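# Close every fume hood door gently without tipping over

## Task

Close each of the fume hood's doors so no opening remains across its front. Banging a door shut counts as failure, and so does the robot toppling or being left leaning.

## Robot and tools

ROBOT. A holonomic base (drives forward, sideways and turns in place) carries a roughly 1.7 m column. A carriage rides up and down it (lift_m) and holds two identical six-joint arms, left and right, each ending in a two-finger gripper. Arm bases sit about 0.57 m + lift_m above the floor; carriage parts hang about 0.15 m lower. A hand reaches about 0.78 m from the shoulder but only about 0.38 m below the arm base. Hands are about 0.16 m long and 0.1 m wide (0.14 m open); the wrist camera sticks out 0.11 m on one side. Parked arm: joints 1-6 = 0, 0.05, 0.05, 1.45, 0, 0; with both parked the robot is about 0.85 m wide and 0.65 m long. Cameras: carriage_camera (fixed, facing forward, tilted about 20 degrees down), left_wrist_camera and right_wrist_camera (looking beyond the fingertips).

FRAMES. Base frame: origin on the floor below the base centre, x forward, y left, z up, metres. left_hand and right_hand report the midpoint between each hand's pads in this frame, plus quat_wxyz (rotation from base axes to hand axes; hand z runs along the fingers, fingers open along hand y; pointing straight up with joints 1, 5, 6 at 0 gives 1,0,0,0). Readings tend to overstate height, especially at long reach. base_odometry is in the frame the base had at scene start, counted from wheel turns (slip shows as travel), heading in rad, left positive, -3.142 to 3.142; a degree or two of drift after turns is normal.

move. One action per call. base (optional) holds exactly one key, each an offset relative to where the base last reported itself: translate_m (metres, forward +, -2 to 2), strafe_m (metres, left +, -2 to 2) or rotate_rad (radians, counter-clockwise +, -6.3 to 6.3). joints (optional) is a single object for both arms, keyed by joint name, each value an absolute target: lift_m 0 to 1 m; for each arm, <side>_joint1_rad -2.617 to 3.054 (swing about vertical, 0 ahead, + left); joint2 0 to 3.141 (shoulder: 0 upper arm back and level, 1.57 vertical, 3.14 forward and level); joint3 0 to 3.141 (elbow, 0 folded, 3.14 straight); joint4 -1.57 to 1.57 (wrist pitch, + lifts fingertips); joint5 -1.57 to 1.57 (wrist yaw, + turns fingertips to the right, opposite to joint 1); joint6 -2.094 to 2.094 (roll about finger axis, + clockwise seen from forearm); <side>_gripper_m 0 to 0.093 m pad gap. Done tolerances: lift 0.004, j1 0.02, j2 0.105, j3 0.06, j4 0.04, j5 0.025, j6 0.02, gripper 0.004. speeds (optional) caps top speed for this action only: translate_m and strafe_m 0.02-0.5 m/s, rotate_rad 0.05-1.57 rad/s, lift_m 0.08-0.25 m/s (the maximum is the default). min_time_s 0.1-8 s sets a floor on each arm and gripper motion's duration; it smooths paths and does not slow the base or lift. cameras: list of names, or "all"; omitted or null means all, [] none. A move with no action just reports. Unknown keys make a call invalid; out-of-range values get it refused, and a refused or stopped call cancels the remaining move/wait/finished_scene calls in that reply. Actions cap at 15 s; base drives time out after 14 s.

wait: seconds 0 to 10, plus cameras; commands nothing and reports. zoom_image: camera plus region [x0, y0, x1, y1] in pixels from the image's top-left, at most 504 x 504, only for a camera in the latest images. finished_scene: scene = the current scene's number; irreversible; the doors must stay shut without the robot.

RESULTS. "move" reads done or the worst status. base_status and joint_status per motion: done (base: wheels turned as ordered, even if slipping), off_target (stopped short, may keep pushing), contact_stop or time_out (target dropped, holds position), not_followed (built-in check withheld arm targets to avoid arm self-collision; gripper still acts), limit_stop_at_motor_heat. on_its_own lists uncommanded behaviour; "held at" is a target. Joints omitted from an action may still chase old targets. motor_effort is percent of maximum, + toward larger values, brackets = peak during the last action, with sizeable per-motor error. Joint torques are in joint order, include arm weight, and joints 1-3 wrap at ±28 N m. "pictures" gives image order; images may lag the state slightly.

CAUTIONS. Arms have no contact stop: blocked arms keep pressing and snap to target once freed; the base may not notice an arm bending against something. After contact, back off about 0.2 m the way you came. Never back under a table edge into the column. Tipping risk grows with a high carriage, stretched or loaded arms, pushing or pulling, and abrupt stops; only images reveal a lean. Push doors slowly and stay with them so they do not bang shut. Keep arms from striking or pressing each other. Stretched arms heat; at 75 °C a MOTOR HOT line appears, at 100 °C an OVER-TEMPERATURE FAULT drops the arm for 30-60 s, so park arms (about a minute cools ten degrees or more) when idle. To free two withheld arms, first send one arm its current six readings with joint 1 swung away, then the other in a later action.

Each tool is called after ">>>" by a JSON object that holds its "name" and its "arguments", one argument or row to a line.

## Session

>>> {"name": "move", "arguments": {

}}

Scene clock: 0.00 s.
Joint torques (N m): no reading
base_odometry: x=+0.000 y=+0.000 heading=+0.000
base_status: not commanded
joint_positions: lift_m=+0.300 left_joint1_rad=+0.007 left_joint2_rad=+0.033 left_joint3_rad=+0.045 left_joint4_rad=+1.465 left_joint5_rad=-0.013 left_joint6_rad=+0.036 left_gripper_m=+0.09396 right_joint1_rad=-0.015 right_joint2_rad=+0.052 right_joint3_rad=+0.032 right_joint4_rad=+1.405 right_joint5_rad=-0.031 right_joint6_rad=+0.001 right_gripper_m=+0.09396
joint_status: not commanded
motor_effort: lift_m=+30 drive_wheels=-1
left_hand: x=+0.2420 y=+0.3192 z=+1.3158 quat_wxyz=(+0.999, -0.006, +0.047, +0.022) (m; base frame)
right_hand: x=+0.2666 y=-0.3123 z=+1.3099 quat_wxyz=(+0.996, -0.014, +0.093, -0.005) (m; base frame)
pictures: carriage_camera, left_wrist_camera, right_wrist_camera
Images, in order (width x height): carriage_camera 672x504, left_wrist_camera 672x504, right_wrist_camera 672x504.

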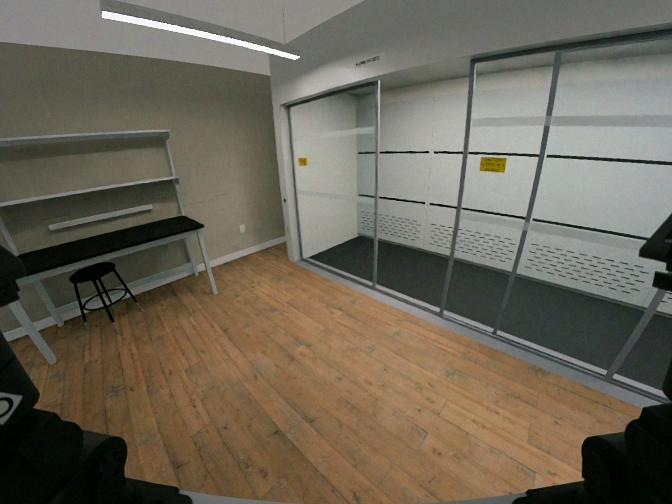

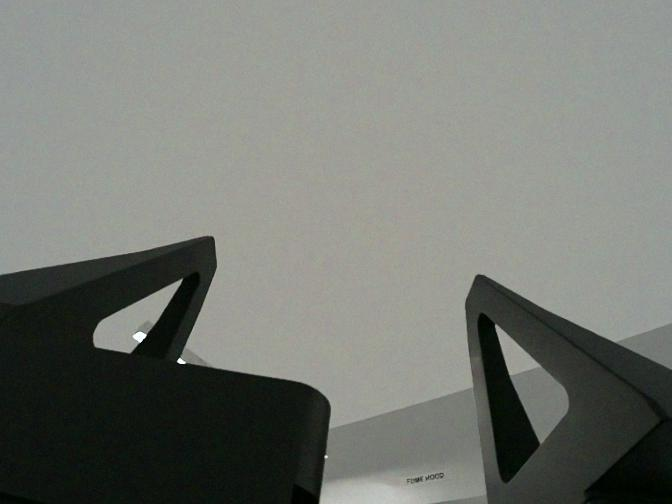

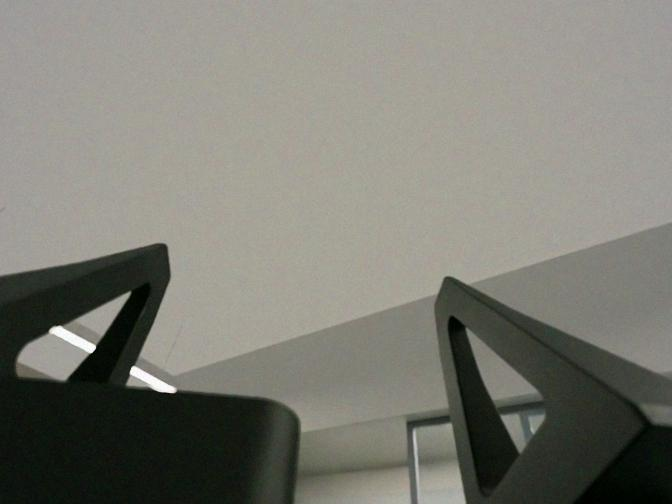

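>>> {"name": "move", "arguments": {
  "base": {"rotate_rad": -0.5},
  "cameras": ["carriage_camera"],
  "speeds": {"rotate_rad": 0.7}
}}

Scene clock: 2.00 s.
Joint torques (N m): left_arm=[0.08 3.7 6.43 -0.12 -0.05 0] | right_arm=[-0.21 4 4.66 0.05 -0.02 -0.02]
move: done
base_odometry: x=+0.000 y=+0.000 heading=-0.500
base_status: done
joint_positions: lift_m=+0.300 left_joint1_rad=+0.007 left_joint2_rad=+0.033 left_joint3_rad=+0.045 left_joint4_rad=+1.465 left_joint5_rad=-0.013 left_joint6_rad=+0.036 left_gripper_m=+0.09396 right_joint1_rad=-0.015 right_joint2_rad=+0.052 right_joint3_rad=+0.032 right_joint4_rad=+1.405 right_joint5_rad=-0.031 right_joint6_rad=+0.001 right_gripper_m=+0.09396
joint_status: not commanded
motor_effort: lift_m=+30(30) drive_wheels=+1(8)
left_hand: x=+0.2420 y=+0.3192 z=+1.3158 quat_wxyz=(+0.999, -0.006, +0.047, +0.022) (m; base frame)
right_hand: x=+0.2666 y=-0.3123 z=+1.3099 quat_wxyz=(+0.996, -0.014, +0.093, -0.005) (m; base frame)
pictures: carriage_camera
Images, in order (width x height): carriage_camera 672x504.

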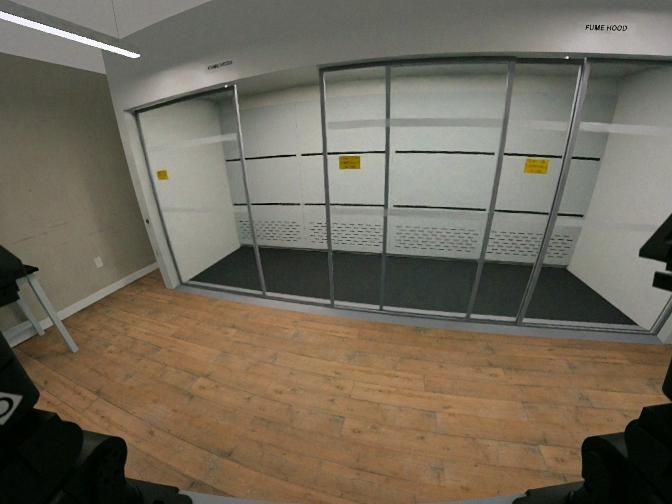

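>>> {"name": "zoom_image", "arguments": {
  "camera": "carriage_camera",
  "region": [110, 50, 400, 330]
}}

>>> {"name": "zoom_image", "arguments": {
  "camera": "carriage_camera",
  "region": [372, 40, 672, 340]
}}

Scaled by 1.738 from the camera's 672x504 image, which has a finer 960x720 frame.

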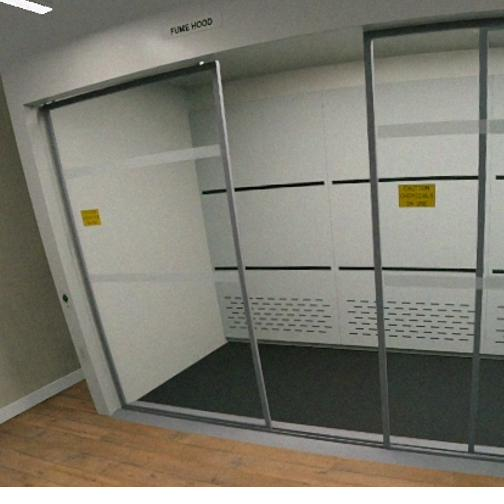

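Scaled by 1.680 from the camera's 672x504 image, which has a finer 960x720 frame.

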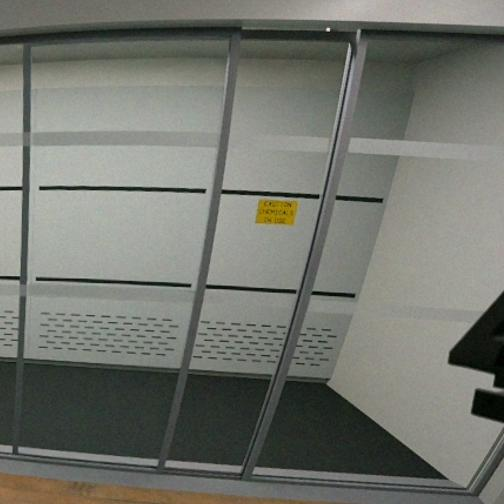

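>>> {"name": "move", "arguments": {
  "base": {"rotate_rad": -0.5},
  "cameras": ["carriage_camera"],
  "speeds": {"rotate_rad": 0.7}
}}

>>> {"name": "zoom_image", "arguments": {
  "camera": "carriage_camera",
  "region": [0, 30, 340, 340]
}}

>>> {"name": "zoom_image", "arguments": {
  "camera": "carriage_camera",
  "region": [200, 30, 540, 340]
}}

Scene clock: 4.57 s.
Joint torques (N m): left_arm=[0.01 3.79 6.71 -0.11 -0.03 0.07] | right_arm=[-0.1 4 4.66 0.03 -0.03 -0.03]
move: done
base_odometry: x=+0.000 y=+0.000 heading=-0.999
base_status: done
joint_positions: lift_m=+0.300 left_joint1_rad=+0.007 left_joint2_rad=+0.033 left_joint3_rad=+0.045 left_joint4_rad=+1.465 left_joint5_rad=-0.013 left_joint6_rad=+0.036 left_gripper_m=+0.09396 right_joint1_rad=-0.015 right_joint2_rad=+0.052 right_joint3_rad=+0.032 right_joint4_rad=+1.405 right_joint5_rad=-0.031 right_joint6_rad=+0.001 right_gripper_m=+0.09396
joint_status: not commanded
motor_effort: lift_m=+30(30) drive_wheels=+2(9)
left_hand: x=+0.2420 y=+0.3192 z=+1.3158 quat_wxyz=(+0.999, -0.006, +0.047, +0.022) (m; base frame)
right_hand: x=+0.2666 y=-0.3123 z=+1.3099 quat_wxyz=(+0.996, -0.014, +0.093, -0.005) (m; base frame)
pictures: carriage_camera
Images, in order (width x height): carriage_camera 672x504.

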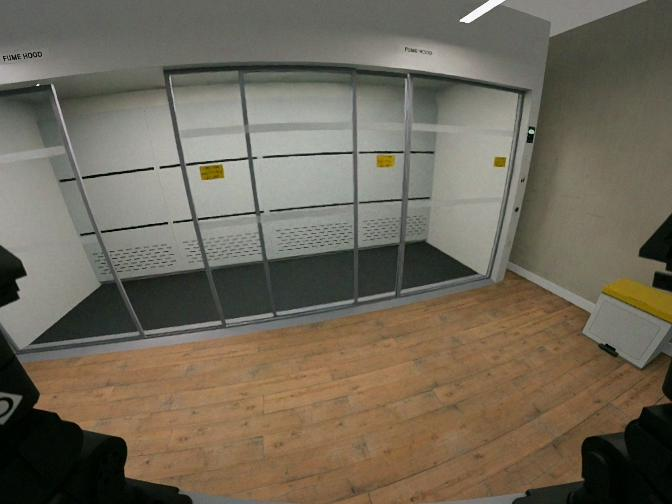

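Scaled by 1.482 from the camera's 672x504 image, which has a finer 960x720 frame.

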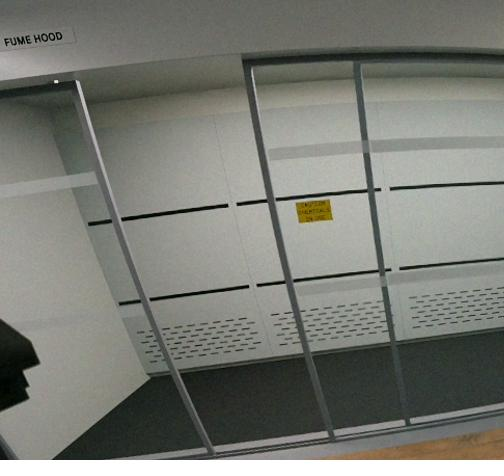

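Scaled by 1.482 from the camera's 672x504 image, which has a finer 960x720 frame.

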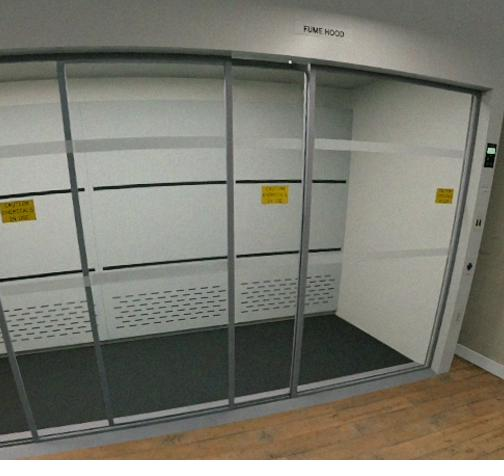

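>>> {"name": "move", "arguments": {
  "base": {"rotate_rad": 0.25},
  "cameras": []
}}

>>> {"name": "move", "arguments": {
  "base": {"translate_m": 0.5},
  "cameras": ["carriage_camera"],
  "speeds": {"translate_m": 0.3}
}}

>>> {"name": "zoom_image", "arguments": {
  "camera": "carriage_camera",
  "region": [90, 0, 290, 200]
}}

>>> {"name": "zoom_image", "arguments": {
  "camera": "carriage_camera",
  "region": [150, 180, 500, 420]
}}

Scene clock: 7.00 s.
Joint torques (N m): left_arm=[0.05 3.93 6.78 -0.21 -0.02 0] | right_arm=[-0.12 4.07 4.82 0.06 -0.02 0.01]
move: done
base_odometry: x=+0.000 y=+0.000 heading=-0.750
base_status: done
joint_positions: lift_m=+0.300 left_joint1_rad=+0.007 left_joint2_rad=+0.033 left_joint3_rad=+0.045 left_joint4_rad=+1.465 left_joint5_rad=-0.013 left_joint6_rad=+0.036 left_gripper_m=+0.09396 right_joint1_rad=-0.015 right_joint2_rad=+0.052 right_joint3_rad=+0.032 right_joint4_rad=+1.405 right_joint5_rad=-0.031 right_joint6_rad=+0.001 right_gripper_m=+0.09396
joint_status: not commanded
motor_effort: lift_m=+29(30) drive_wheels=-3(10)
left_hand: x=+0.2420 y=+0.3192 z=+1.3158 quat_wxyz=(+0.999, -0.006, +0.047, +0.022) (m; base frame)
right_hand: x=+0.2666 y=-0.3123 z=+1.3099 quat_wxyz=(+0.996, -0.014, +0.093, -0.005) (m; base frame)
pictures: none
No camera images: "cameras" was empty.

Scene clock: 10.17 s.
Joint torques (N m): left_arm=[-0.1 3.6 6.79 -0.11 -0.05 0.01] | right_arm=[-0.25 4.05 4.64 0.01 -0.04 -0.04]
move: done
base_odometry: x=+0.366 y=-0.341 heading=-0.751
base_status: done
joint_positions: lift_m=+0.300 left_joint1_rad=+0.007 left_joint2_rad=+0.033 left_joint3_rad=+0.045 left_joint4_rad=+1.465 left_joint5_rad=-0.013 left_joint6_rad=+0.036 left_gripper_m=+0.09396 right_joint1_rad=-0.015 right_joint2_rad=+0.052 right_joint3_rad=+0.032 right_joint4_rad=+1.405 right_joint5_rad=-0.031 right_joint6_rad=+0.001 right_gripper_m=+0.09396
joint_status: not commanded
motor_effort: lift_m=+30(30) drive_wheels=-4(14)
left_hand: x=+0.2420 y=+0.3192 z=+1.3158 quat_wxyz=(+0.999, -0.006, +0.047, +0.022) (m; base frame)
right_hand: x=+0.2666 y=-0.3123 z=+1.3099 quat_wxyz=(+0.996, -0.014, +0.093, -0.005) (m; base frame)
pictures: carriage_camera
Images, in order (width x height): carriage_camera 672x504.

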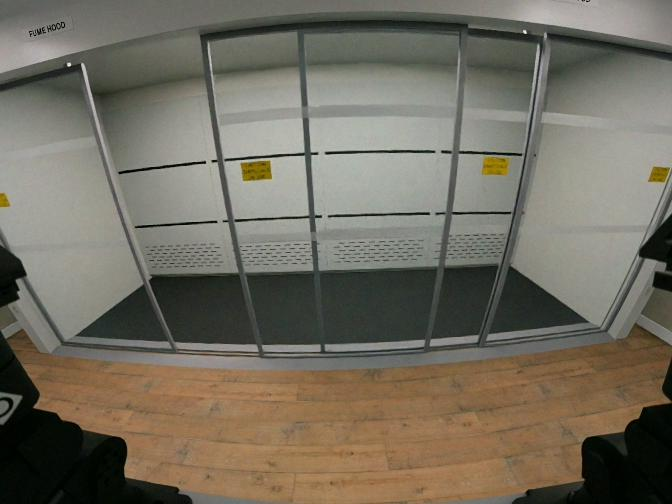

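Scaled by 2.520 from the camera's 672x504 image, which has a finer 960x720 frame.

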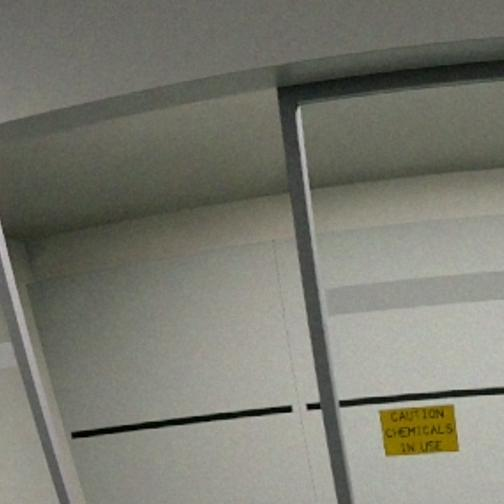

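Scaled by 1.440 from the camera's 672x504 image, which has a finer 960x720 frame.

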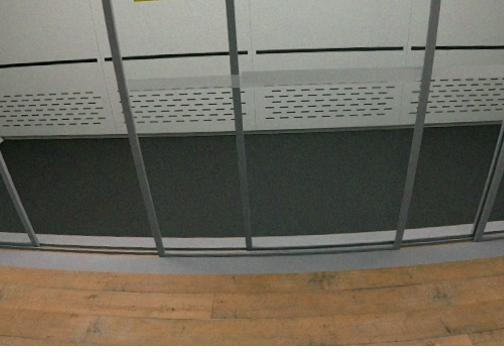

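>>> {"name": "move", "arguments": {
  "joints": {"right_joint2_rad": 1.2, "right_joint3_rad": 1.25, "right_joint4_rad": 0.0, "right_joint1_rad": 0, "right_joint5_rad": 0, "right_joint6_rad": 0, "right_gripper_m": 0.0},
  "min_time_s": 3
}}

Scene clock: 14.40 s.
Joint torques (N m): left_arm=[-0.08 3.92 6.72 -0.12 0.01 0.04] | right_arm=[0.39 -4.27 7.69 1.79 0.07 0.02]
move: done
base_odometry: x=+0.366 y=-0.341 heading=-0.751
base_status: not commanded
joint_positions: lift_m=+0.300 left_joint1_rad=+0.007 left_joint2_rad=+0.033 left_joint3_rad=+0.045 left_joint4_rad=+1.465 left_joint5_rad=-0.013 left_joint6_rad=+0.036 left_gripper_m=+0.09396 right_joint1_rad=-0.007 right_joint2_rad=+1.191 right_joint3_rad=+1.225 right_joint4_rad=+0.019 right_joint5_rad=-0.013 right_joint6_rad=+0.001 right_gripper_m=+0.00056
joint_status: all done
motor_effort: lift_m=+30(30) drive_wheels=+3(4)
left_hand: x=+0.2420 y=+0.3192 z=+1.3158 quat_wxyz=(+0.999, -0.006, +0.047, +0.022) (m; base frame)
right_hand: x=+0.6293 y=-0.3175 z=+1.3258 quat_wxyz=(+0.725, -0.002, +0.688, +0.002) (m; base frame)
pictures: carriage_camera, left_wrist_camera, right_wrist_camera
Images, in order (width x height): carriage_camera 672x504, left_wrist_camera 672x504, right_wrist_camera 672x504.

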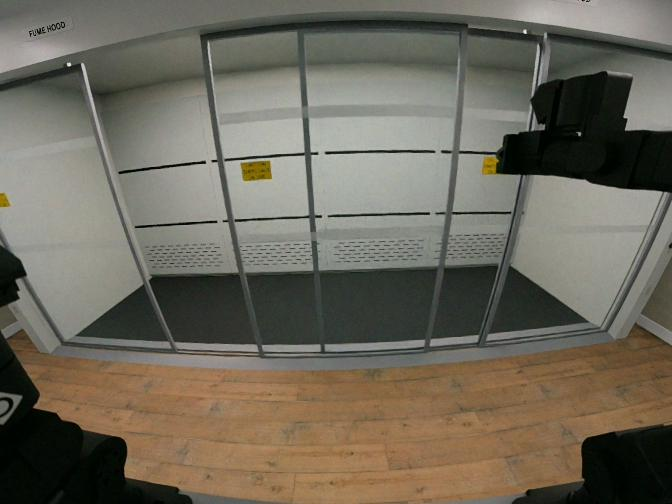

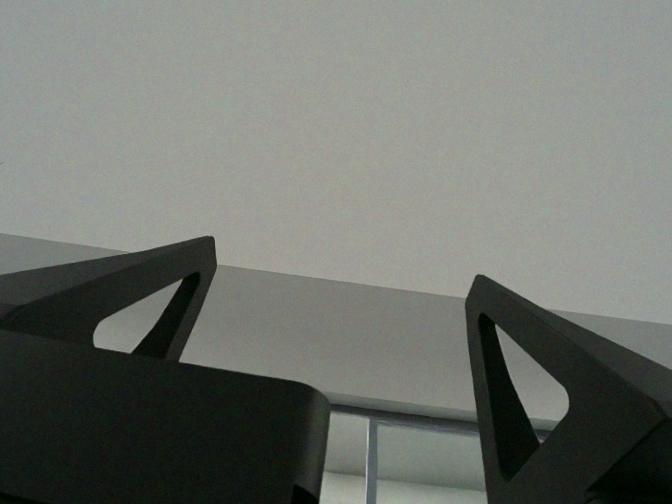

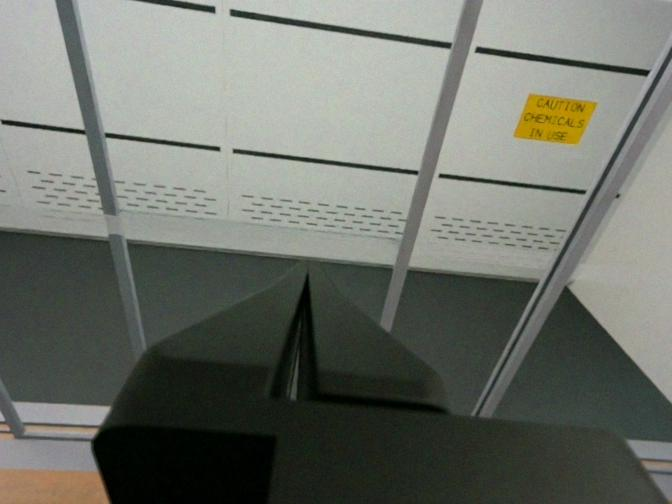

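>>> {"name": "move", "arguments": {
  "base": {"strafe_m": -0.28},
  "joints": {"lift_m": 0.1},
  "speeds": {"strafe_m": 0.3},
  "cameras": ["carriage_camera","right_wrist_camera"]
}}

Scene clock: 17.60 s.
Joint torques (N m): left_arm=[-0.05 3.81 6.53 -0.19 -0.01 0.1] | right_arm=[0.18 -4.78 6.78 1.93 0.04 -0.02]
move: done
base_odometry: x=+0.175 y=-0.546 heading=-0.750
base_status: done
joint_positions: lift_m=+0.100 left_joint1_rad=+0.007 left_joint2_rad=+0.033 left_joint3_rad=+0.045 left_joint4_rad=+1.465 left_joint5_rad=-0.013 left_joint6_rad=+0.036 left_gripper_m=+0.09396 right_joint1_rad=-0.005 right_joint2_rad=+1.196 right_joint3_rad=+1.237 right_joint4_rad=+0.003 right_joint5_rad=-0.009 right_joint6_rad=+0.001 right_gripper_m=+0.00055
joint_status: all done
motor_effort: lift_m=+29(30) drive_wheels=-3(8)
left_hand: x=+0.2421 y=+0.3192 z=+1.1158 quat_wxyz=(+0.999, -0.006, +0.047, +0.022) (m; base frame)
right_hand: x=+0.6301 y=-0.3174 z=+1.1260 quat_wxyz=(+0.723, -0.001, +0.691, +0.002) (m; base frame)
pictures: carriage_camera, right_wrist_camera
Images, in order (width x height): carriage_camera 672x504, right_wrist_camera 672x504.

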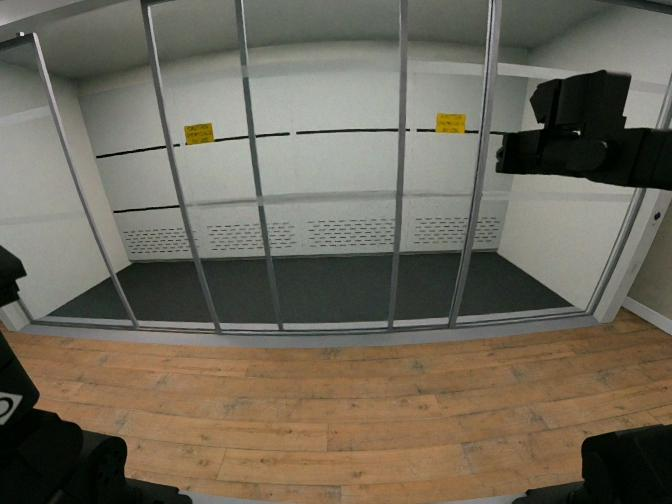

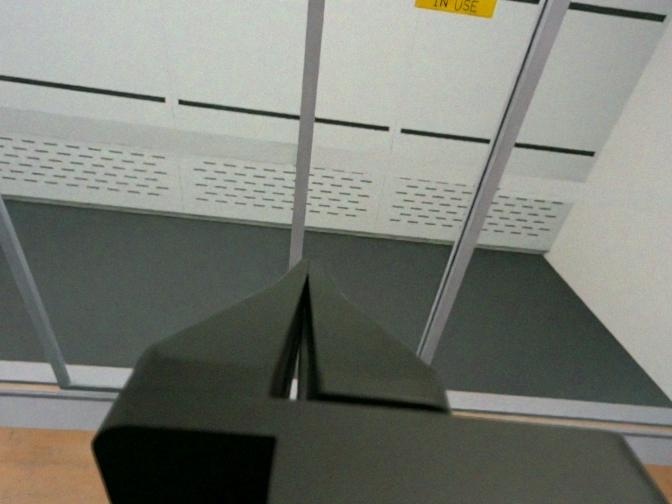

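>>> {"name": "move", "arguments": {
  "base": {"rotate_rad": 0.025},
  "cameras": []
}}

>>> {"name": "move", "arguments": {
  "base": {"strafe_m": -0.1},
  "cameras": []
}}

>>> {"name": "move", "arguments": {
  "base": {"translate_m": 0.15},
  "speeds": {"translate_m": 0.1},
  "cameras": ["carriage_camera","right_wrist_camera"]
}}

Scene clock: 18.57 s.
Joint torques (N m): left_arm=[-0.42 3.95 6.61 -0.19 -0.07 -0.03] | right_arm=[0.27 -4.75 6.8 1.98 0.05 0]
move: done
base_odometry: x=+0.175 y=-0.546 heading=-0.726
base_status: done
joint_positions: lift_m=+0.100 left_joint1_rad=+0.007 left_joint2_rad=+0.033 left_joint3_rad=+0.045 left_joint4_rad=+1.465 left_joint5_rad=-0.013 left_joint6_rad=+0.036 left_gripper_m=+0.09396 right_joint1_rad=-0.004 right_joint2_rad=+1.196 right_joint3_rad=+1.237 right_joint4_rad=+0.003 right_joint5_rad=-0.008 right_joint6_rad=+0.001 right_gripper_m=+0.00055
joint_status: not commanded
motor_effort: lift_m=+29(29) drive_wheels=-4(7)
left_hand: x=+0.2421 y=+0.3192 z=+1.1158 quat_wxyz=(+0.999, -0.006, +0.047, +0.022) (m; base frame)
right_hand: x=+0.6301 y=-0.3169 z=+1.1260 quat_wxyz=(+0.723, -0.001, +0.691, +0.002) (m; base frame)
pictures: none
No camera images: "cameras" was empty.

Scene clock: 20.10 s.
Joint torques (N m): left_arm=[-0.09 3.74 6.57 -0.14 -0.07 0.05] | right_arm=[0.25 -4.79 6.78 1.96 0 -0.04]
move: done
base_odometry: x=+0.108 y=-0.621 heading=-0.725
base_status: done
joint_positions: lift_m=+0.100 left_joint1_rad=+0.008 left_joint2_rad=+0.033 left_joint3_rad=+0.045 left_joint4_rad=+1.465 left_joint5_rad=-0.012 left_joint6_rad=+0.036 left_gripper_m=+0.09396 right_joint1_rad=-0.004 right_joint2_rad=+1.196 right_joint3_rad=+1.237 right_joint4_rad=+0.003 right_joint5_rad=-0.007 right_joint6_rad=+0.001 right_gripper_m=+0.00055
joint_status: not commanded
motor_effort: lift_m=+29(29) drive_wheels=-5(13)
left_hand: x=+0.2421 y=+0.3191 z=+1.1158 quat_wxyz=(+0.999, -0.005, +0.047, +0.022) (m; base frame)
right_hand: x=+0.6301 y=-0.3171 z=+1.1260 quat_wxyz=(+0.723, -0.001, +0.691, +0.002) (m; base frame)
pictures: none
No camera images: "cameras" was empty.

Scene clock: 22.37 s.
Joint torques (N m): left_arm=[-0.09 3.75 6.83 -0.11 -0.06 0.07] | right_arm=[0.27 -4.57 6.79 1.98 0.04 -0.05]
move: done
base_odometry: x=+0.220 y=-0.721 heading=-0.725
base_status: done
joint_positions: lift_m=+0.100 left_joint1_rad=+0.008 left_joint2_rad=+0.033 left_joint3_rad=+0.045 left_joint4_rad=+1.466 left_joint5_rad=-0.012 left_joint6_rad=+0.036 left_gripper_m=+0.09396 right_joint1_rad=-0.004 right_joint2_rad=+1.196 right_joint3_rad=+1.237 right_joint4_rad=+0.003 right_joint5_rad=-0.007 right_joint6_rad=+0.001 right_gripper_m=+0.00055
joint_status: not commanded
motor_effort: lift_m=+29(29) drive_wheels=-2(8)
left_hand: x=+0.2418 y=+0.3191 z=+1.1159 quat_wxyz=(+0.999, -0.005, +0.046, +0.022) (m; base frame)
right_hand: x=+0.6301 y=-0.3171 z=+1.1260 quat_wxyz=(+0.723, -0.001, +0.691, +0.002) (m; base frame)
pictures: carriage_camera, right_wrist_camera
Images, in order (width x height): carriage_camera 672x504, right_wrist_camera 672x504.

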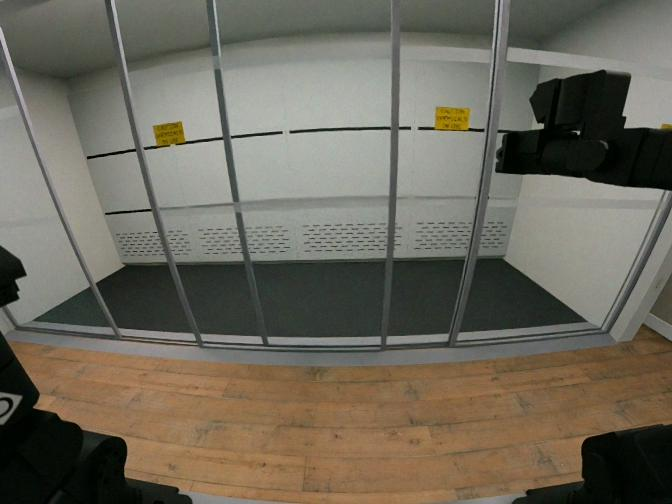

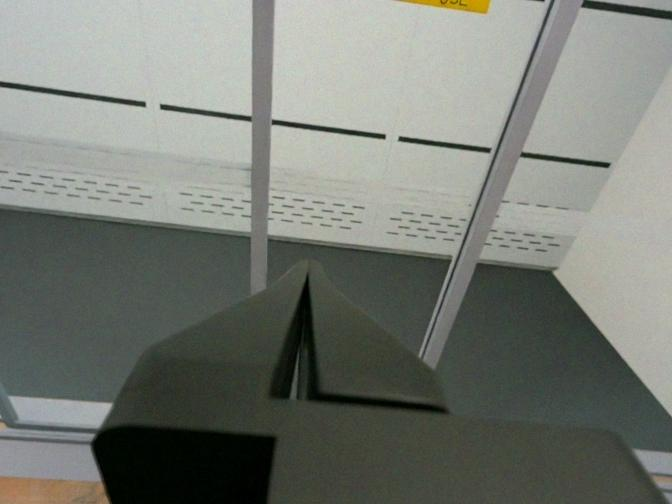

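>>> {"name": "move", "arguments": {
  "base": {"translate_m": 0.15},
  "speeds": {"translate_m": 0.08},
  "cameras": ["carriage_camera","right_wrist_camera"]
}}

Scene clock: 25.17 s.
Joint torques (N m): left_arm=[-0.21 3.69 6.79 -0.15 0.01 -0.01] | right_arm=[0.23 -4.59 6.84 1.94 0.01 -0.07]
move: done
base_odometry: x=+0.332 y=-0.821 heading=-0.726
base_status: done
joint_positions: lift_m=+0.100 left_joint1_rad=+0.008 left_joint2_rad=+0.033 left_joint3_rad=+0.045 left_joint4_rad=+1.466 left_joint5_rad=-0.012 left_joint6_rad=+0.036 left_gripper_m=+0.09396 right_joint1_rad=-0.004 right_joint2_rad=+1.196 right_joint3_rad=+1.237 right_joint4_rad=+0.003 right_joint5_rad=-0.007 right_joint6_rad=+0.001 right_gripper_m=+0.00055
joint_status: not commanded
motor_effort: lift_m=+29(29) drive_wheels=+1(9)
left_hand: x=+0.2418 y=+0.3191 z=+1.1159 quat_wxyz=(+0.999, -0.005, +0.046, +0.022) (m; base frame)
right_hand: x=+0.6301 y=-0.3171 z=+1.1260 quat_wxyz=(+0.723, -0.001, +0.691, +0.002) (m; base frame)
pictures: carriage_camera, right_wrist_camera
Images, in order (width x height): carriage_camera 672x504, right_wrist_camera 672x504.

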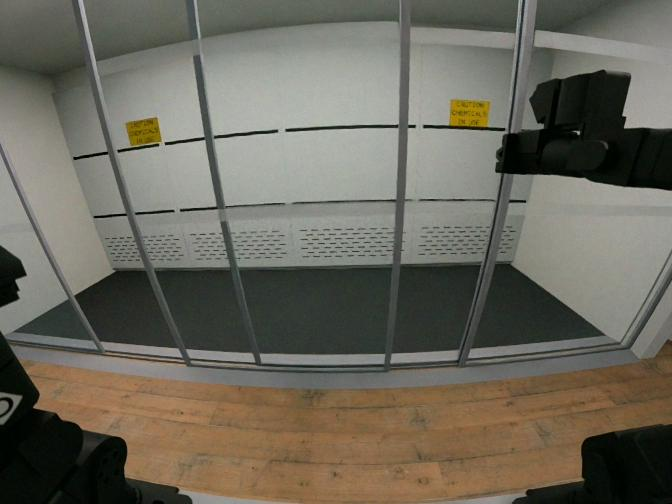

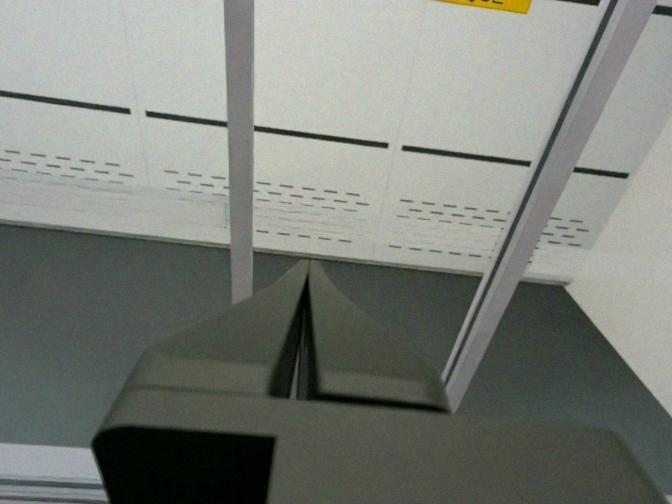

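>>> {"name": "move", "arguments": {
  "base": {"translate_m": 0.12},
  "speeds": {"translate_m": 0.06},
  "cameras": ["carriage_camera","right_wrist_camera"]
}}

Scene clock: 27.93 s.
Joint torques (N m): left_arm=[0.13 3.88 6.69 -0.15 -0.03 0.06] | right_arm=[0.28 -4.62 6.89 1.89 0.04 -0.01]
move: done
base_odometry: x=+0.422 y=-0.900 heading=-0.726
base_status: done
joint_positions: lift_m=+0.100 left_joint1_rad=+0.008 left_joint2_rad=+0.033 left_joint3_rad=+0.045 left_joint4_rad=+1.466 left_joint5_rad=-0.012 left_joint6_rad=+0.036 left_gripper_m=+0.09396 right_joint1_rad=-0.004 right_joint2_rad=+1.196 right_joint3_rad=+1.237 right_joint4_rad=+0.003 right_joint5_rad=-0.007 right_joint6_rad=+0.001 right_gripper_m=+0.00055
joint_status: not commanded
motor_effort: lift_m=+29(29) drive_wheels=-3(11)
left_hand: x=+0.2418 y=+0.3191 z=+1.1159 quat_wxyz=(+0.999, -0.005, +0.046, +0.022) (m; base frame)
right_hand: x=+0.6301 y=-0.3171 z=+1.1260 quat_wxyz=(+0.723, -0.001, +0.691, +0.002) (m; base frame)
pictures: carriage_camera, right_wrist_camera
Images, in order (width x height): carriage_camera 672x504, right_wrist_camera 672x504.

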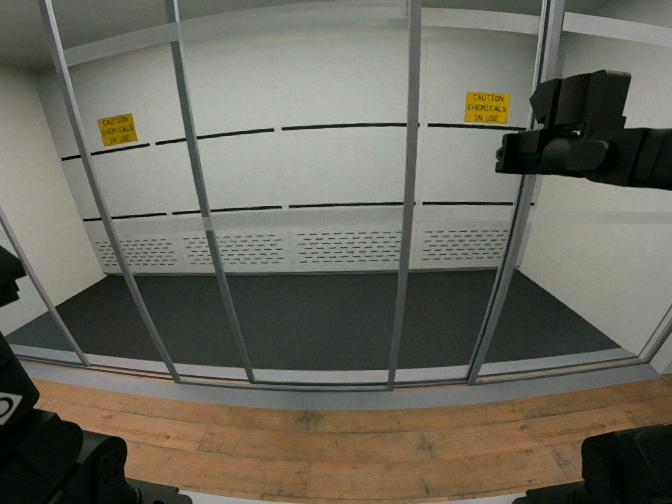

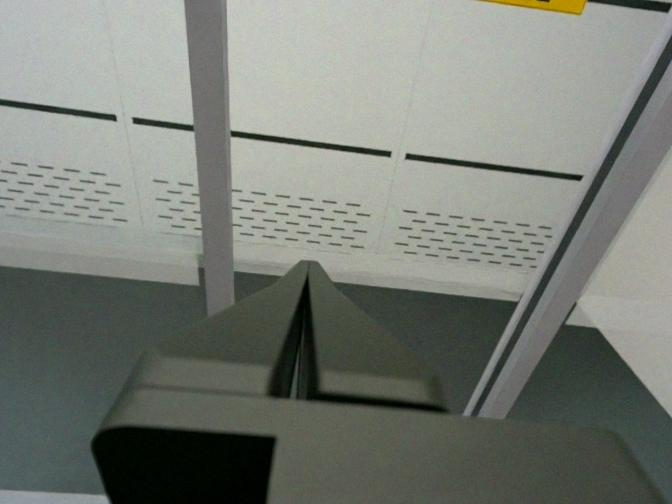

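>>> {"name": "move", "arguments": {
  "base": {"translate_m": 0.06},
  "speeds": {"translate_m": 0.04},
  "cameras": ["right_wrist_camera"]
}}

>>> {"name": "move", "arguments": {
  "base": {"translate_m": 0.03},
  "speeds": {"translate_m": 0.03},
  "cameras": ["right_wrist_camera"]
}}

Scene clock: 31.00 s.
Joint torques (N m): left_arm=[-0.12 3.81 6.64 -0.13 -0.02 0.02] | right_arm=[0.24 -4.82 6.94 1.99 0.01 0.01]
move: done
base_odometry: x=+0.467 y=-0.940 heading=-0.727
base_status: done
joint_positions: lift_m=+0.100 left_joint1_rad=+0.008 left_joint2_rad=+0.033 left_joint3_rad=+0.045 left_joint4_rad=+1.466 left_joint5_rad=-0.012 left_joint6_rad=+0.036 left_gripper_m=+0.09396 right_joint1_rad=-0.004 right_joint2_rad=+1.196 right_joint3_rad=+1.237 right_joint4_rad=+0.003 right_joint5_rad=-0.007 right_joint6_rad=+0.001 right_gripper_m=+0.00055
joint_status: not commanded
motor_effort: lift_m=+29(29) drive_wheels=+1(10)
left_hand: x=+0.2418 y=+0.3191 z=+1.1159 quat_wxyz=(+0.999, -0.005, +0.046, +0.022) (m; base frame)
right_hand: x=+0.6301 y=-0.3171 z=+1.1260 quat_wxyz=(+0.723, -0.001, +0.691, +0.002) (m; base frame)
pictures: right_wrist_camera
Images, in order (width x height): right_wrist_camera 672x504.

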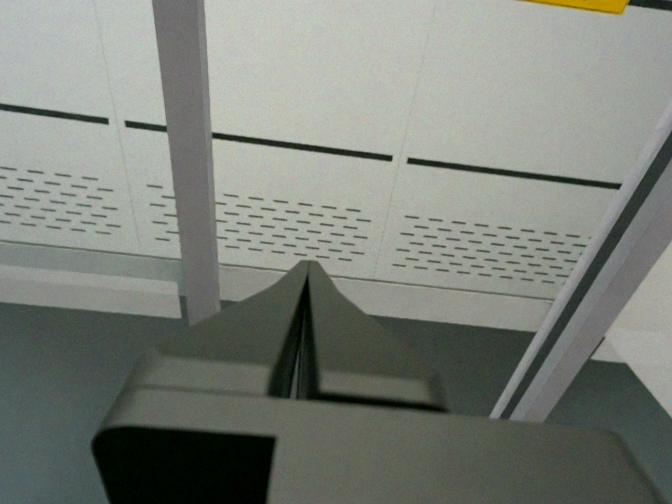

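Scene clock: 32.50 s.
Joint torques (N m): left_arm=[-0.14 3.93 6.79 -0.19 0.06 -0.02] | right_arm=[0.28 -4.89 6.74 1.95 0.05 -0.04]
move: done
base_odometry: x=+0.489 y=-0.960 heading=-0.727
base_status: done
joint_positions: lift_m=+0.100 left_joint1_rad=+0.008 left_joint2_rad=+0.033 left_joint3_rad=+0.045 left_joint4_rad=+1.467 left_joint5_rad=-0.012 left_joint6_rad=+0.036 left_gripper_m=+0.09396 right_joint1_rad=-0.004 right_joint2_rad=+1.197 right_joint3_rad=+1.237 right_joint4_rad=+0.004 right_joint5_rad=-0.007 right_joint6_rad=+0.001 right_gripper_m=+0.00055
joint_status: not commanded
motor_effort: lift_m=+29(29) drive_wheels=+1(13)
left_hand: x=+0.2417 y=+0.3191 z=+1.1159 quat_wxyz=(+0.999, -0.005, +0.046, +0.022) (m; base frame)
right_hand: x=+0.6304 y=-0.3171 z=+1.1258 quat_wxyz=(+0.722, -0.001, +0.691, +0.002) (m; base frame)
pictures: right_wrist_camera
Images, in order (width x height): right_wrist_camera 672x504.

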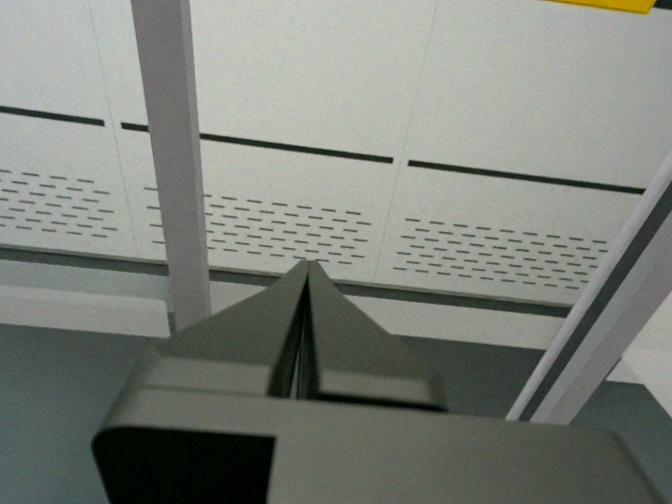

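>>> {"name": "move", "arguments": {
  "base": {"translate_m": 0.025},
  "speeds": {"translate_m": 0.02},
  "cameras": ["right_wrist_camera"]
}}

Scene clock: 34.33 s.
Joint torques (N m): left_arm=[-0.05 4.12 6.61 -0.14 -0.05 0.02] | right_arm=[0.34 -4.62 6.94 1.97 0.02 -0.02]
move: done
base_odometry: x=+0.508 y=-0.977 heading=-0.727
base_status: done
joint_positions: lift_m=+0.100 left_joint1_rad=+0.008 left_joint2_rad=+0.033 left_joint3_rad=+0.045 left_joint4_rad=+1.467 left_joint5_rad=-0.012 left_joint6_rad=+0.036 left_gripper_m=+0.09396 right_joint1_rad=-0.004 right_joint2_rad=+1.197 right_joint3_rad=+1.237 right_joint4_rad=+0.004 right_joint5_rad=-0.007 right_joint6_rad=+0.001 right_gripper_m=+0.00055
joint_status: not commanded
motor_effort: lift_m=+29(29) drive_wheels=+1(8)
left_hand: x=+0.2417 y=+0.3191 z=+1.1159 quat_wxyz=(+0.999, -0.005, +0.046, +0.022) (m; base frame)
right_hand: x=+0.6304 y=-0.3171 z=+1.1258 quat_wxyz=(+0.722, -0.001, +0.691, +0.002) (m; base frame)
pictures: right_wrist_camera
Images, in order (width x height): right_wrist_camera 672x504.

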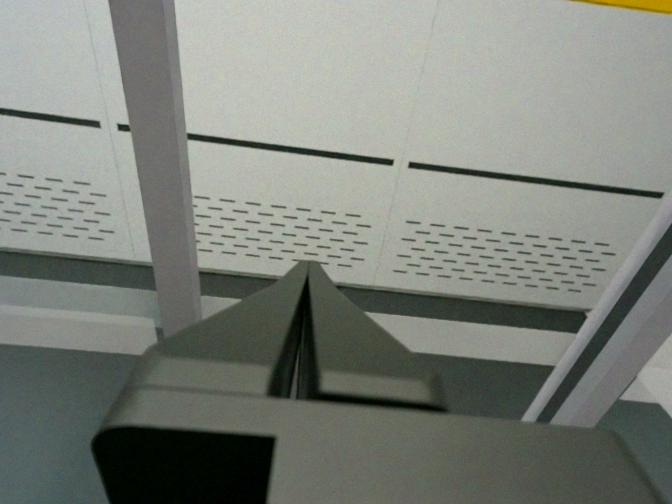

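>>> {"name": "move", "arguments": {
  "base": {"translate_m": 0.03},
  "speeds": {"translate_m": 0.02},
  "cameras": ["right_wrist_camera"]
}}

>>> {"name": "move", "arguments": {
  "base": {"translate_m": 0.02},
  "speeds": {"translate_m": 0.02},
  "cameras": ["right_wrist_camera"]
}}

Scene clock: 36.47 s.
Joint torques (N m): left_arm=[-0.4 3.97 6.76 -0.19 -0.07 0.03] | right_arm=[0.18 -4.77 6.9 1.97 0.02 0]
move: done
base_odometry: x=+0.530 y=-0.997 heading=-0.728
base_status: done
joint_positions: lift_m=+0.100 left_joint1_rad=+0.008 left_joint2_rad=+0.033 left_joint3_rad=+0.045 left_joint4_rad=+1.467 left_joint5_rad=-0.012 left_joint6_rad=+0.036 left_gripper_m=+0.09396 right_joint1_rad=-0.004 right_joint2_rad=+1.197 right_joint3_rad=+1.237 right_joint4_rad=+0.004 right_joint5_rad=-0.007 right_joint6_rad=+0.001 right_gripper_m=+0.00055
joint_status: not commanded
motor_effort: lift_m=+29(29) drive_wheels=+1(8)
left_hand: x=+0.2417 y=+0.3191 z=+1.1159 quat_wxyz=(+0.999, -0.005, +0.046, +0.022) (m; base frame)
right_hand: x=+0.6304 y=-0.3171 z=+1.1258 quat_wxyz=(+0.722, -0.001, +0.691, +0.002) (m; base frame)
pictures: right_wrist_camera
Images, in order (width x height): right_wrist_camera 672x504.

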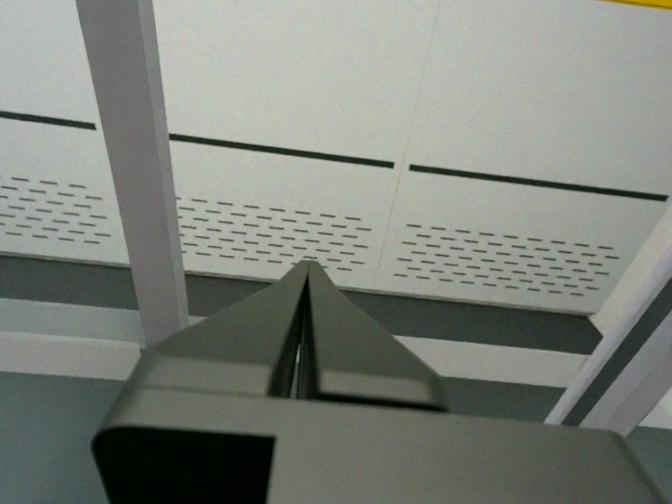

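Scene clock: 37.97 s.
Joint torques (N m): left_arm=[-0.29 3.78 6.6 -0.2 -0.08 0.03] | right_arm=[0.23 -4.96 7.01 1.96 0.02 0.01]
move: done
base_odometry: x=+0.545 y=-1.011 heading=-0.728
base_status: done
joint_positions: lift_m=+0.100 left_joint1_rad=+0.008 left_joint2_rad=+0.033 left_joint3_rad=+0.045 left_joint4_rad=+1.467 left_joint5_rad=-0.012 left_joint6_rad=+0.036 left_gripper_m=+0.09396 right_joint1_rad=-0.004 right_joint2_rad=+1.198 right_joint3_rad=+1.237 right_joint4_rad=+0.004 right_joint5_rad=-0.007 right_joint6_rad=+0.001 right_gripper_m=+0.00055
joint_status: not commanded
motor_effort: lift_m=+29(29) drive_wheels=+1(7)
left_hand: x=+0.2417 y=+0.3191 z=+1.1159 quat_wxyz=(+0.999, -0.005, +0.046, +0.022) (m; base frame)
right_hand: x=+0.6305 y=-0.3171 z=+1.1257 quat_wxyz=(+0.722, -0.001, +0.691, +0.002) (m; base frame)
pictures: right_wrist_camera
Images, in order (width x height): right_wrist_camera 672x504.

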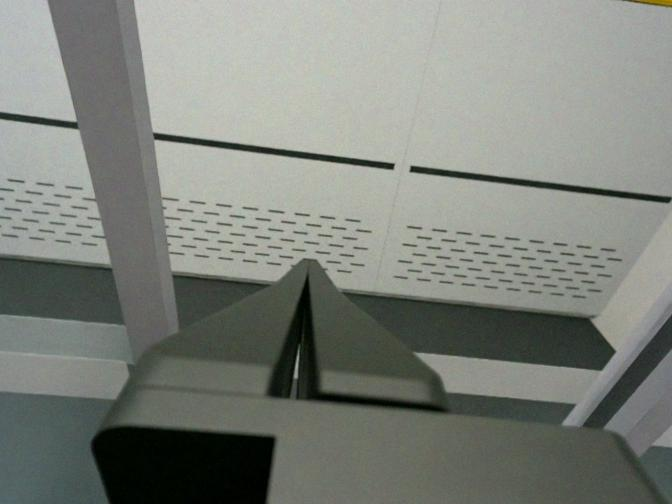

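>>> {"name": "move", "arguments": {
  "base": {"translate_m": 0.03},
  "speeds": {"translate_m": 0.02},
  "cameras": ["right_wrist_camera"]
}}

>>> {"name": "move", "arguments": {
  "base": {"translate_m": 0.02},
  "speeds": {"translate_m": 0.02},
  "cameras": ["right_wrist_camera"]
}}

Scene clock: 41.50 s.
Joint torques (N m): left_arm=[-0.08 3.51 6.79 -0.16 -0.06 -0.01] | right_arm=[0.17 -5.01 6.64 1.97 0.05 -0.05]
move: done
base_odometry: x=+0.567 y=-1.031 heading=-0.728
base_status: done
joint_positions: lift_m=+0.100 left_joint1_rad=+0.008 left_joint2_rad=+0.033 left_joint3_rad=+0.045 left_joint4_rad=+1.467 left_joint5_rad=-0.012 left_joint6_rad=+0.036 left_gripper_m=+0.09396 right_joint1_rad=-0.004 right_joint2_rad=+1.198 right_joint3_rad=+1.237 right_joint4_rad=+0.004 right_joint5_rad=-0.007 right_joint6_rad=+0.001 right_gripper_m=+0.00055
joint_status: not commanded
motor_effort: lift_m=+29(29) drive_wheels=+1(9)
left_hand: x=+0.2417 y=+0.3191 z=+1.1159 quat_wxyz=(+0.999, -0.005, +0.046, +0.022) (m; base frame)
right_hand: x=+0.6305 y=-0.3171 z=+1.1257 quat_wxyz=(+0.722, -0.001, +0.691, +0.002) (m; base frame)
pictures: right_wrist_camera
Images, in order (width x height): right_wrist_camera 672x504.

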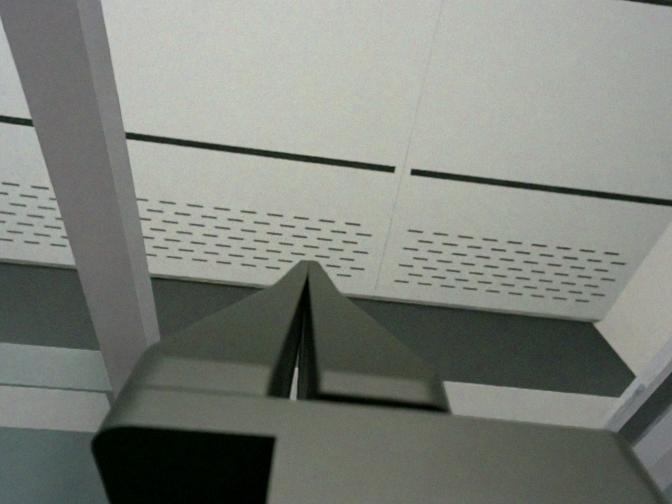

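Scene clock: 43.00 s.
Joint torques (N m): left_arm=[0.06 3.73 6.68 -0.21 0 0.04] | right_arm=[0.4 -4.94 6.94 1.95 0.04 -0.06]
move: done
base_odometry: x=+0.582 y=-1.044 heading=-0.729
base_status: done
joint_positions: lift_m=+0.100 left_joint1_rad=+0.008 left_joint2_rad=+0.033 left_joint3_rad=+0.045 left_joint4_rad=+1.467 left_joint5_rad=-0.012 left_joint6_rad=+0.036 left_gripper_m=+0.09396 right_joint1_rad=-0.004 right_joint2_rad=+1.198 right_joint3_rad=+1.237 right_joint4_rad=+0.004 right_joint5_rad=-0.007 right_joint6_rad=+0.001 right_gripper_m=+0.00055
joint_status: not commanded
motor_effort: lift_m=+29(29) drive_wheels=+1(7)
left_hand: x=+0.2417 y=+0.3191 z=+1.1159 quat_wxyz=(+0.999, -0.005, +0.046, +0.022) (m; base frame)
right_hand: x=+0.6306 y=-0.3171 z=+1.1256 quat_wxyz=(+0.722, -0.001, +0.692, +0.002) (m; base frame)
pictures: right_wrist_camera
Images, in order (width x height): right_wrist_camera 672x504.

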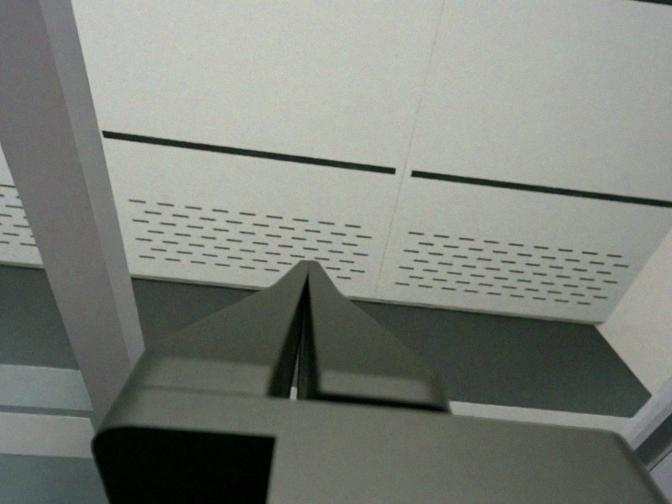

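>>> {"name": "move", "arguments": {
  "base": {"translate_m": 0.02},
  "speeds": {"translate_m": 0.02},
  "cameras": ["right_wrist_camera"]
}}

>>> {"name": "move", "arguments": {
  "base": {"translate_m": 0.02},
  "speeds": {"translate_m": 0.02},
  "cameras": ["carriage_camera","right_wrist_camera"]
}}

Scene clock: 44.73 s.
Joint torques (N m): left_arm=[-0.08 3.96 6.79 -0.1 -0.03 -0.01] | right_arm=[0.14 -4.88 6.75 1.94 0.03 -0.03]
move: done
base_odometry: x=+0.596 y=-1.058 heading=-0.729
base_status: done
joint_positions: lift_m=+0.100 left_joint1_rad=+0.008 left_joint2_rad=+0.033 left_joint3_rad=+0.045 left_joint4_rad=+1.467 left_joint5_rad=-0.012 left_joint6_rad=+0.036 left_gripper_m=+0.09396 right_joint1_rad=-0.004 right_joint2_rad=+1.198 right_joint3_rad=+1.237 right_joint4_rad=+0.004 right_joint5_rad=-0.007 right_joint6_rad=+0.001 right_gripper_m=+0.00055
joint_status: not commanded
motor_effort: lift_m=+29(29) drive_wheels=+1(7)
left_hand: x=+0.2417 y=+0.3191 z=+1.1159 quat_wxyz=(+0.999, -0.005, +0.046, +0.022) (m; base frame)
right_hand: x=+0.6306 y=-0.3171 z=+1.1256 quat_wxyz=(+0.722, -0.001, +0.692, +0.002) (m; base frame)
pictures: right_wrist_camera
Images, in order (width x height): right_wrist_camera 672x504.

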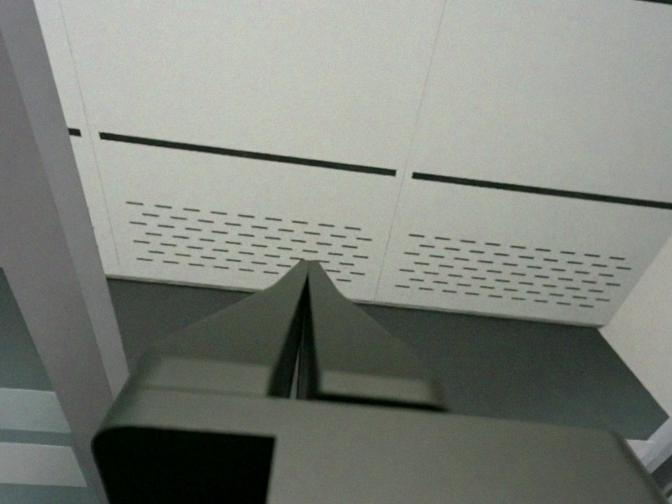

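Scene clock: 46.23 s.
Joint torques (N m): left_arm=[-0.01 3.88 6.68 -0.16 -0.05 0.02] | right_arm=[0.34 -4.93 6.83 1.94 -0.03 -0.02]
move: done
base_odometry: x=+0.611 y=-1.071 heading=-0.729
base_status: done
joint_positions: lift_m=+0.100 left_joint1_rad=+0.008 left_joint2_rad=+0.033 left_joint3_rad=+0.045 left_joint4_rad=+1.467 left_joint5_rad=-0.012 left_joint6_rad=+0.036 left_gripper_m=+0.09396 right_joint1_rad=-0.004 right_joint2_rad=+1.198 right_joint3_rad=+1.237 right_joint4_rad=+0.004 right_joint5_rad=-0.007 right_joint6_rad=+0.001 right_gripper_m=+0.00055
joint_status: not commanded
motor_effort: lift_m=+29(29) drive_wheels=+1(8)
left_hand: x=+0.2417 y=+0.3191 z=+1.1159 quat_wxyz=(+0.999, -0.005, +0.046, +0.022) (m; base frame)
right_hand: x=+0.6306 y=-0.3171 z=+1.1257 quat_wxyz=(+0.722, -0.001, +0.691, +0.002) (m; base frame)
pictures: carriage_camera, right_wrist_camera
Images, in order (width x height): carriage_camera 672x504, right_wrist_camera 672x504.

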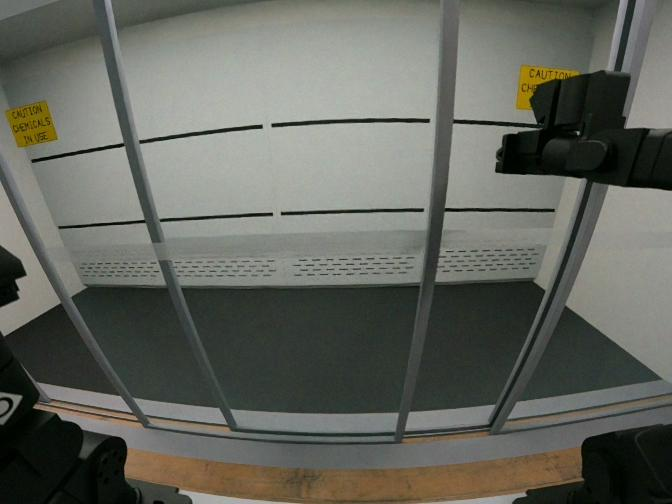

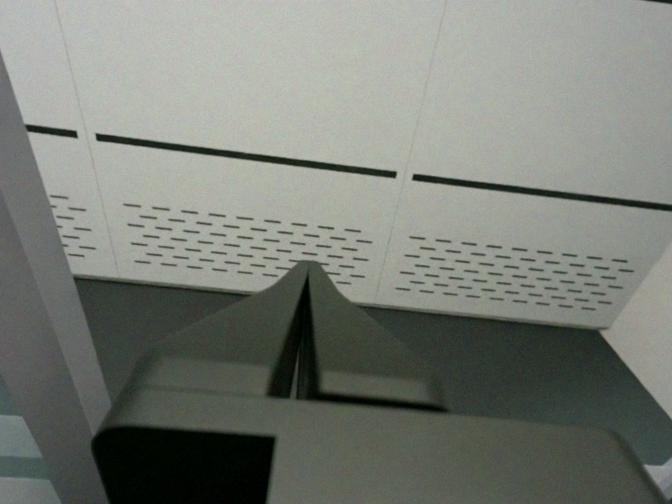

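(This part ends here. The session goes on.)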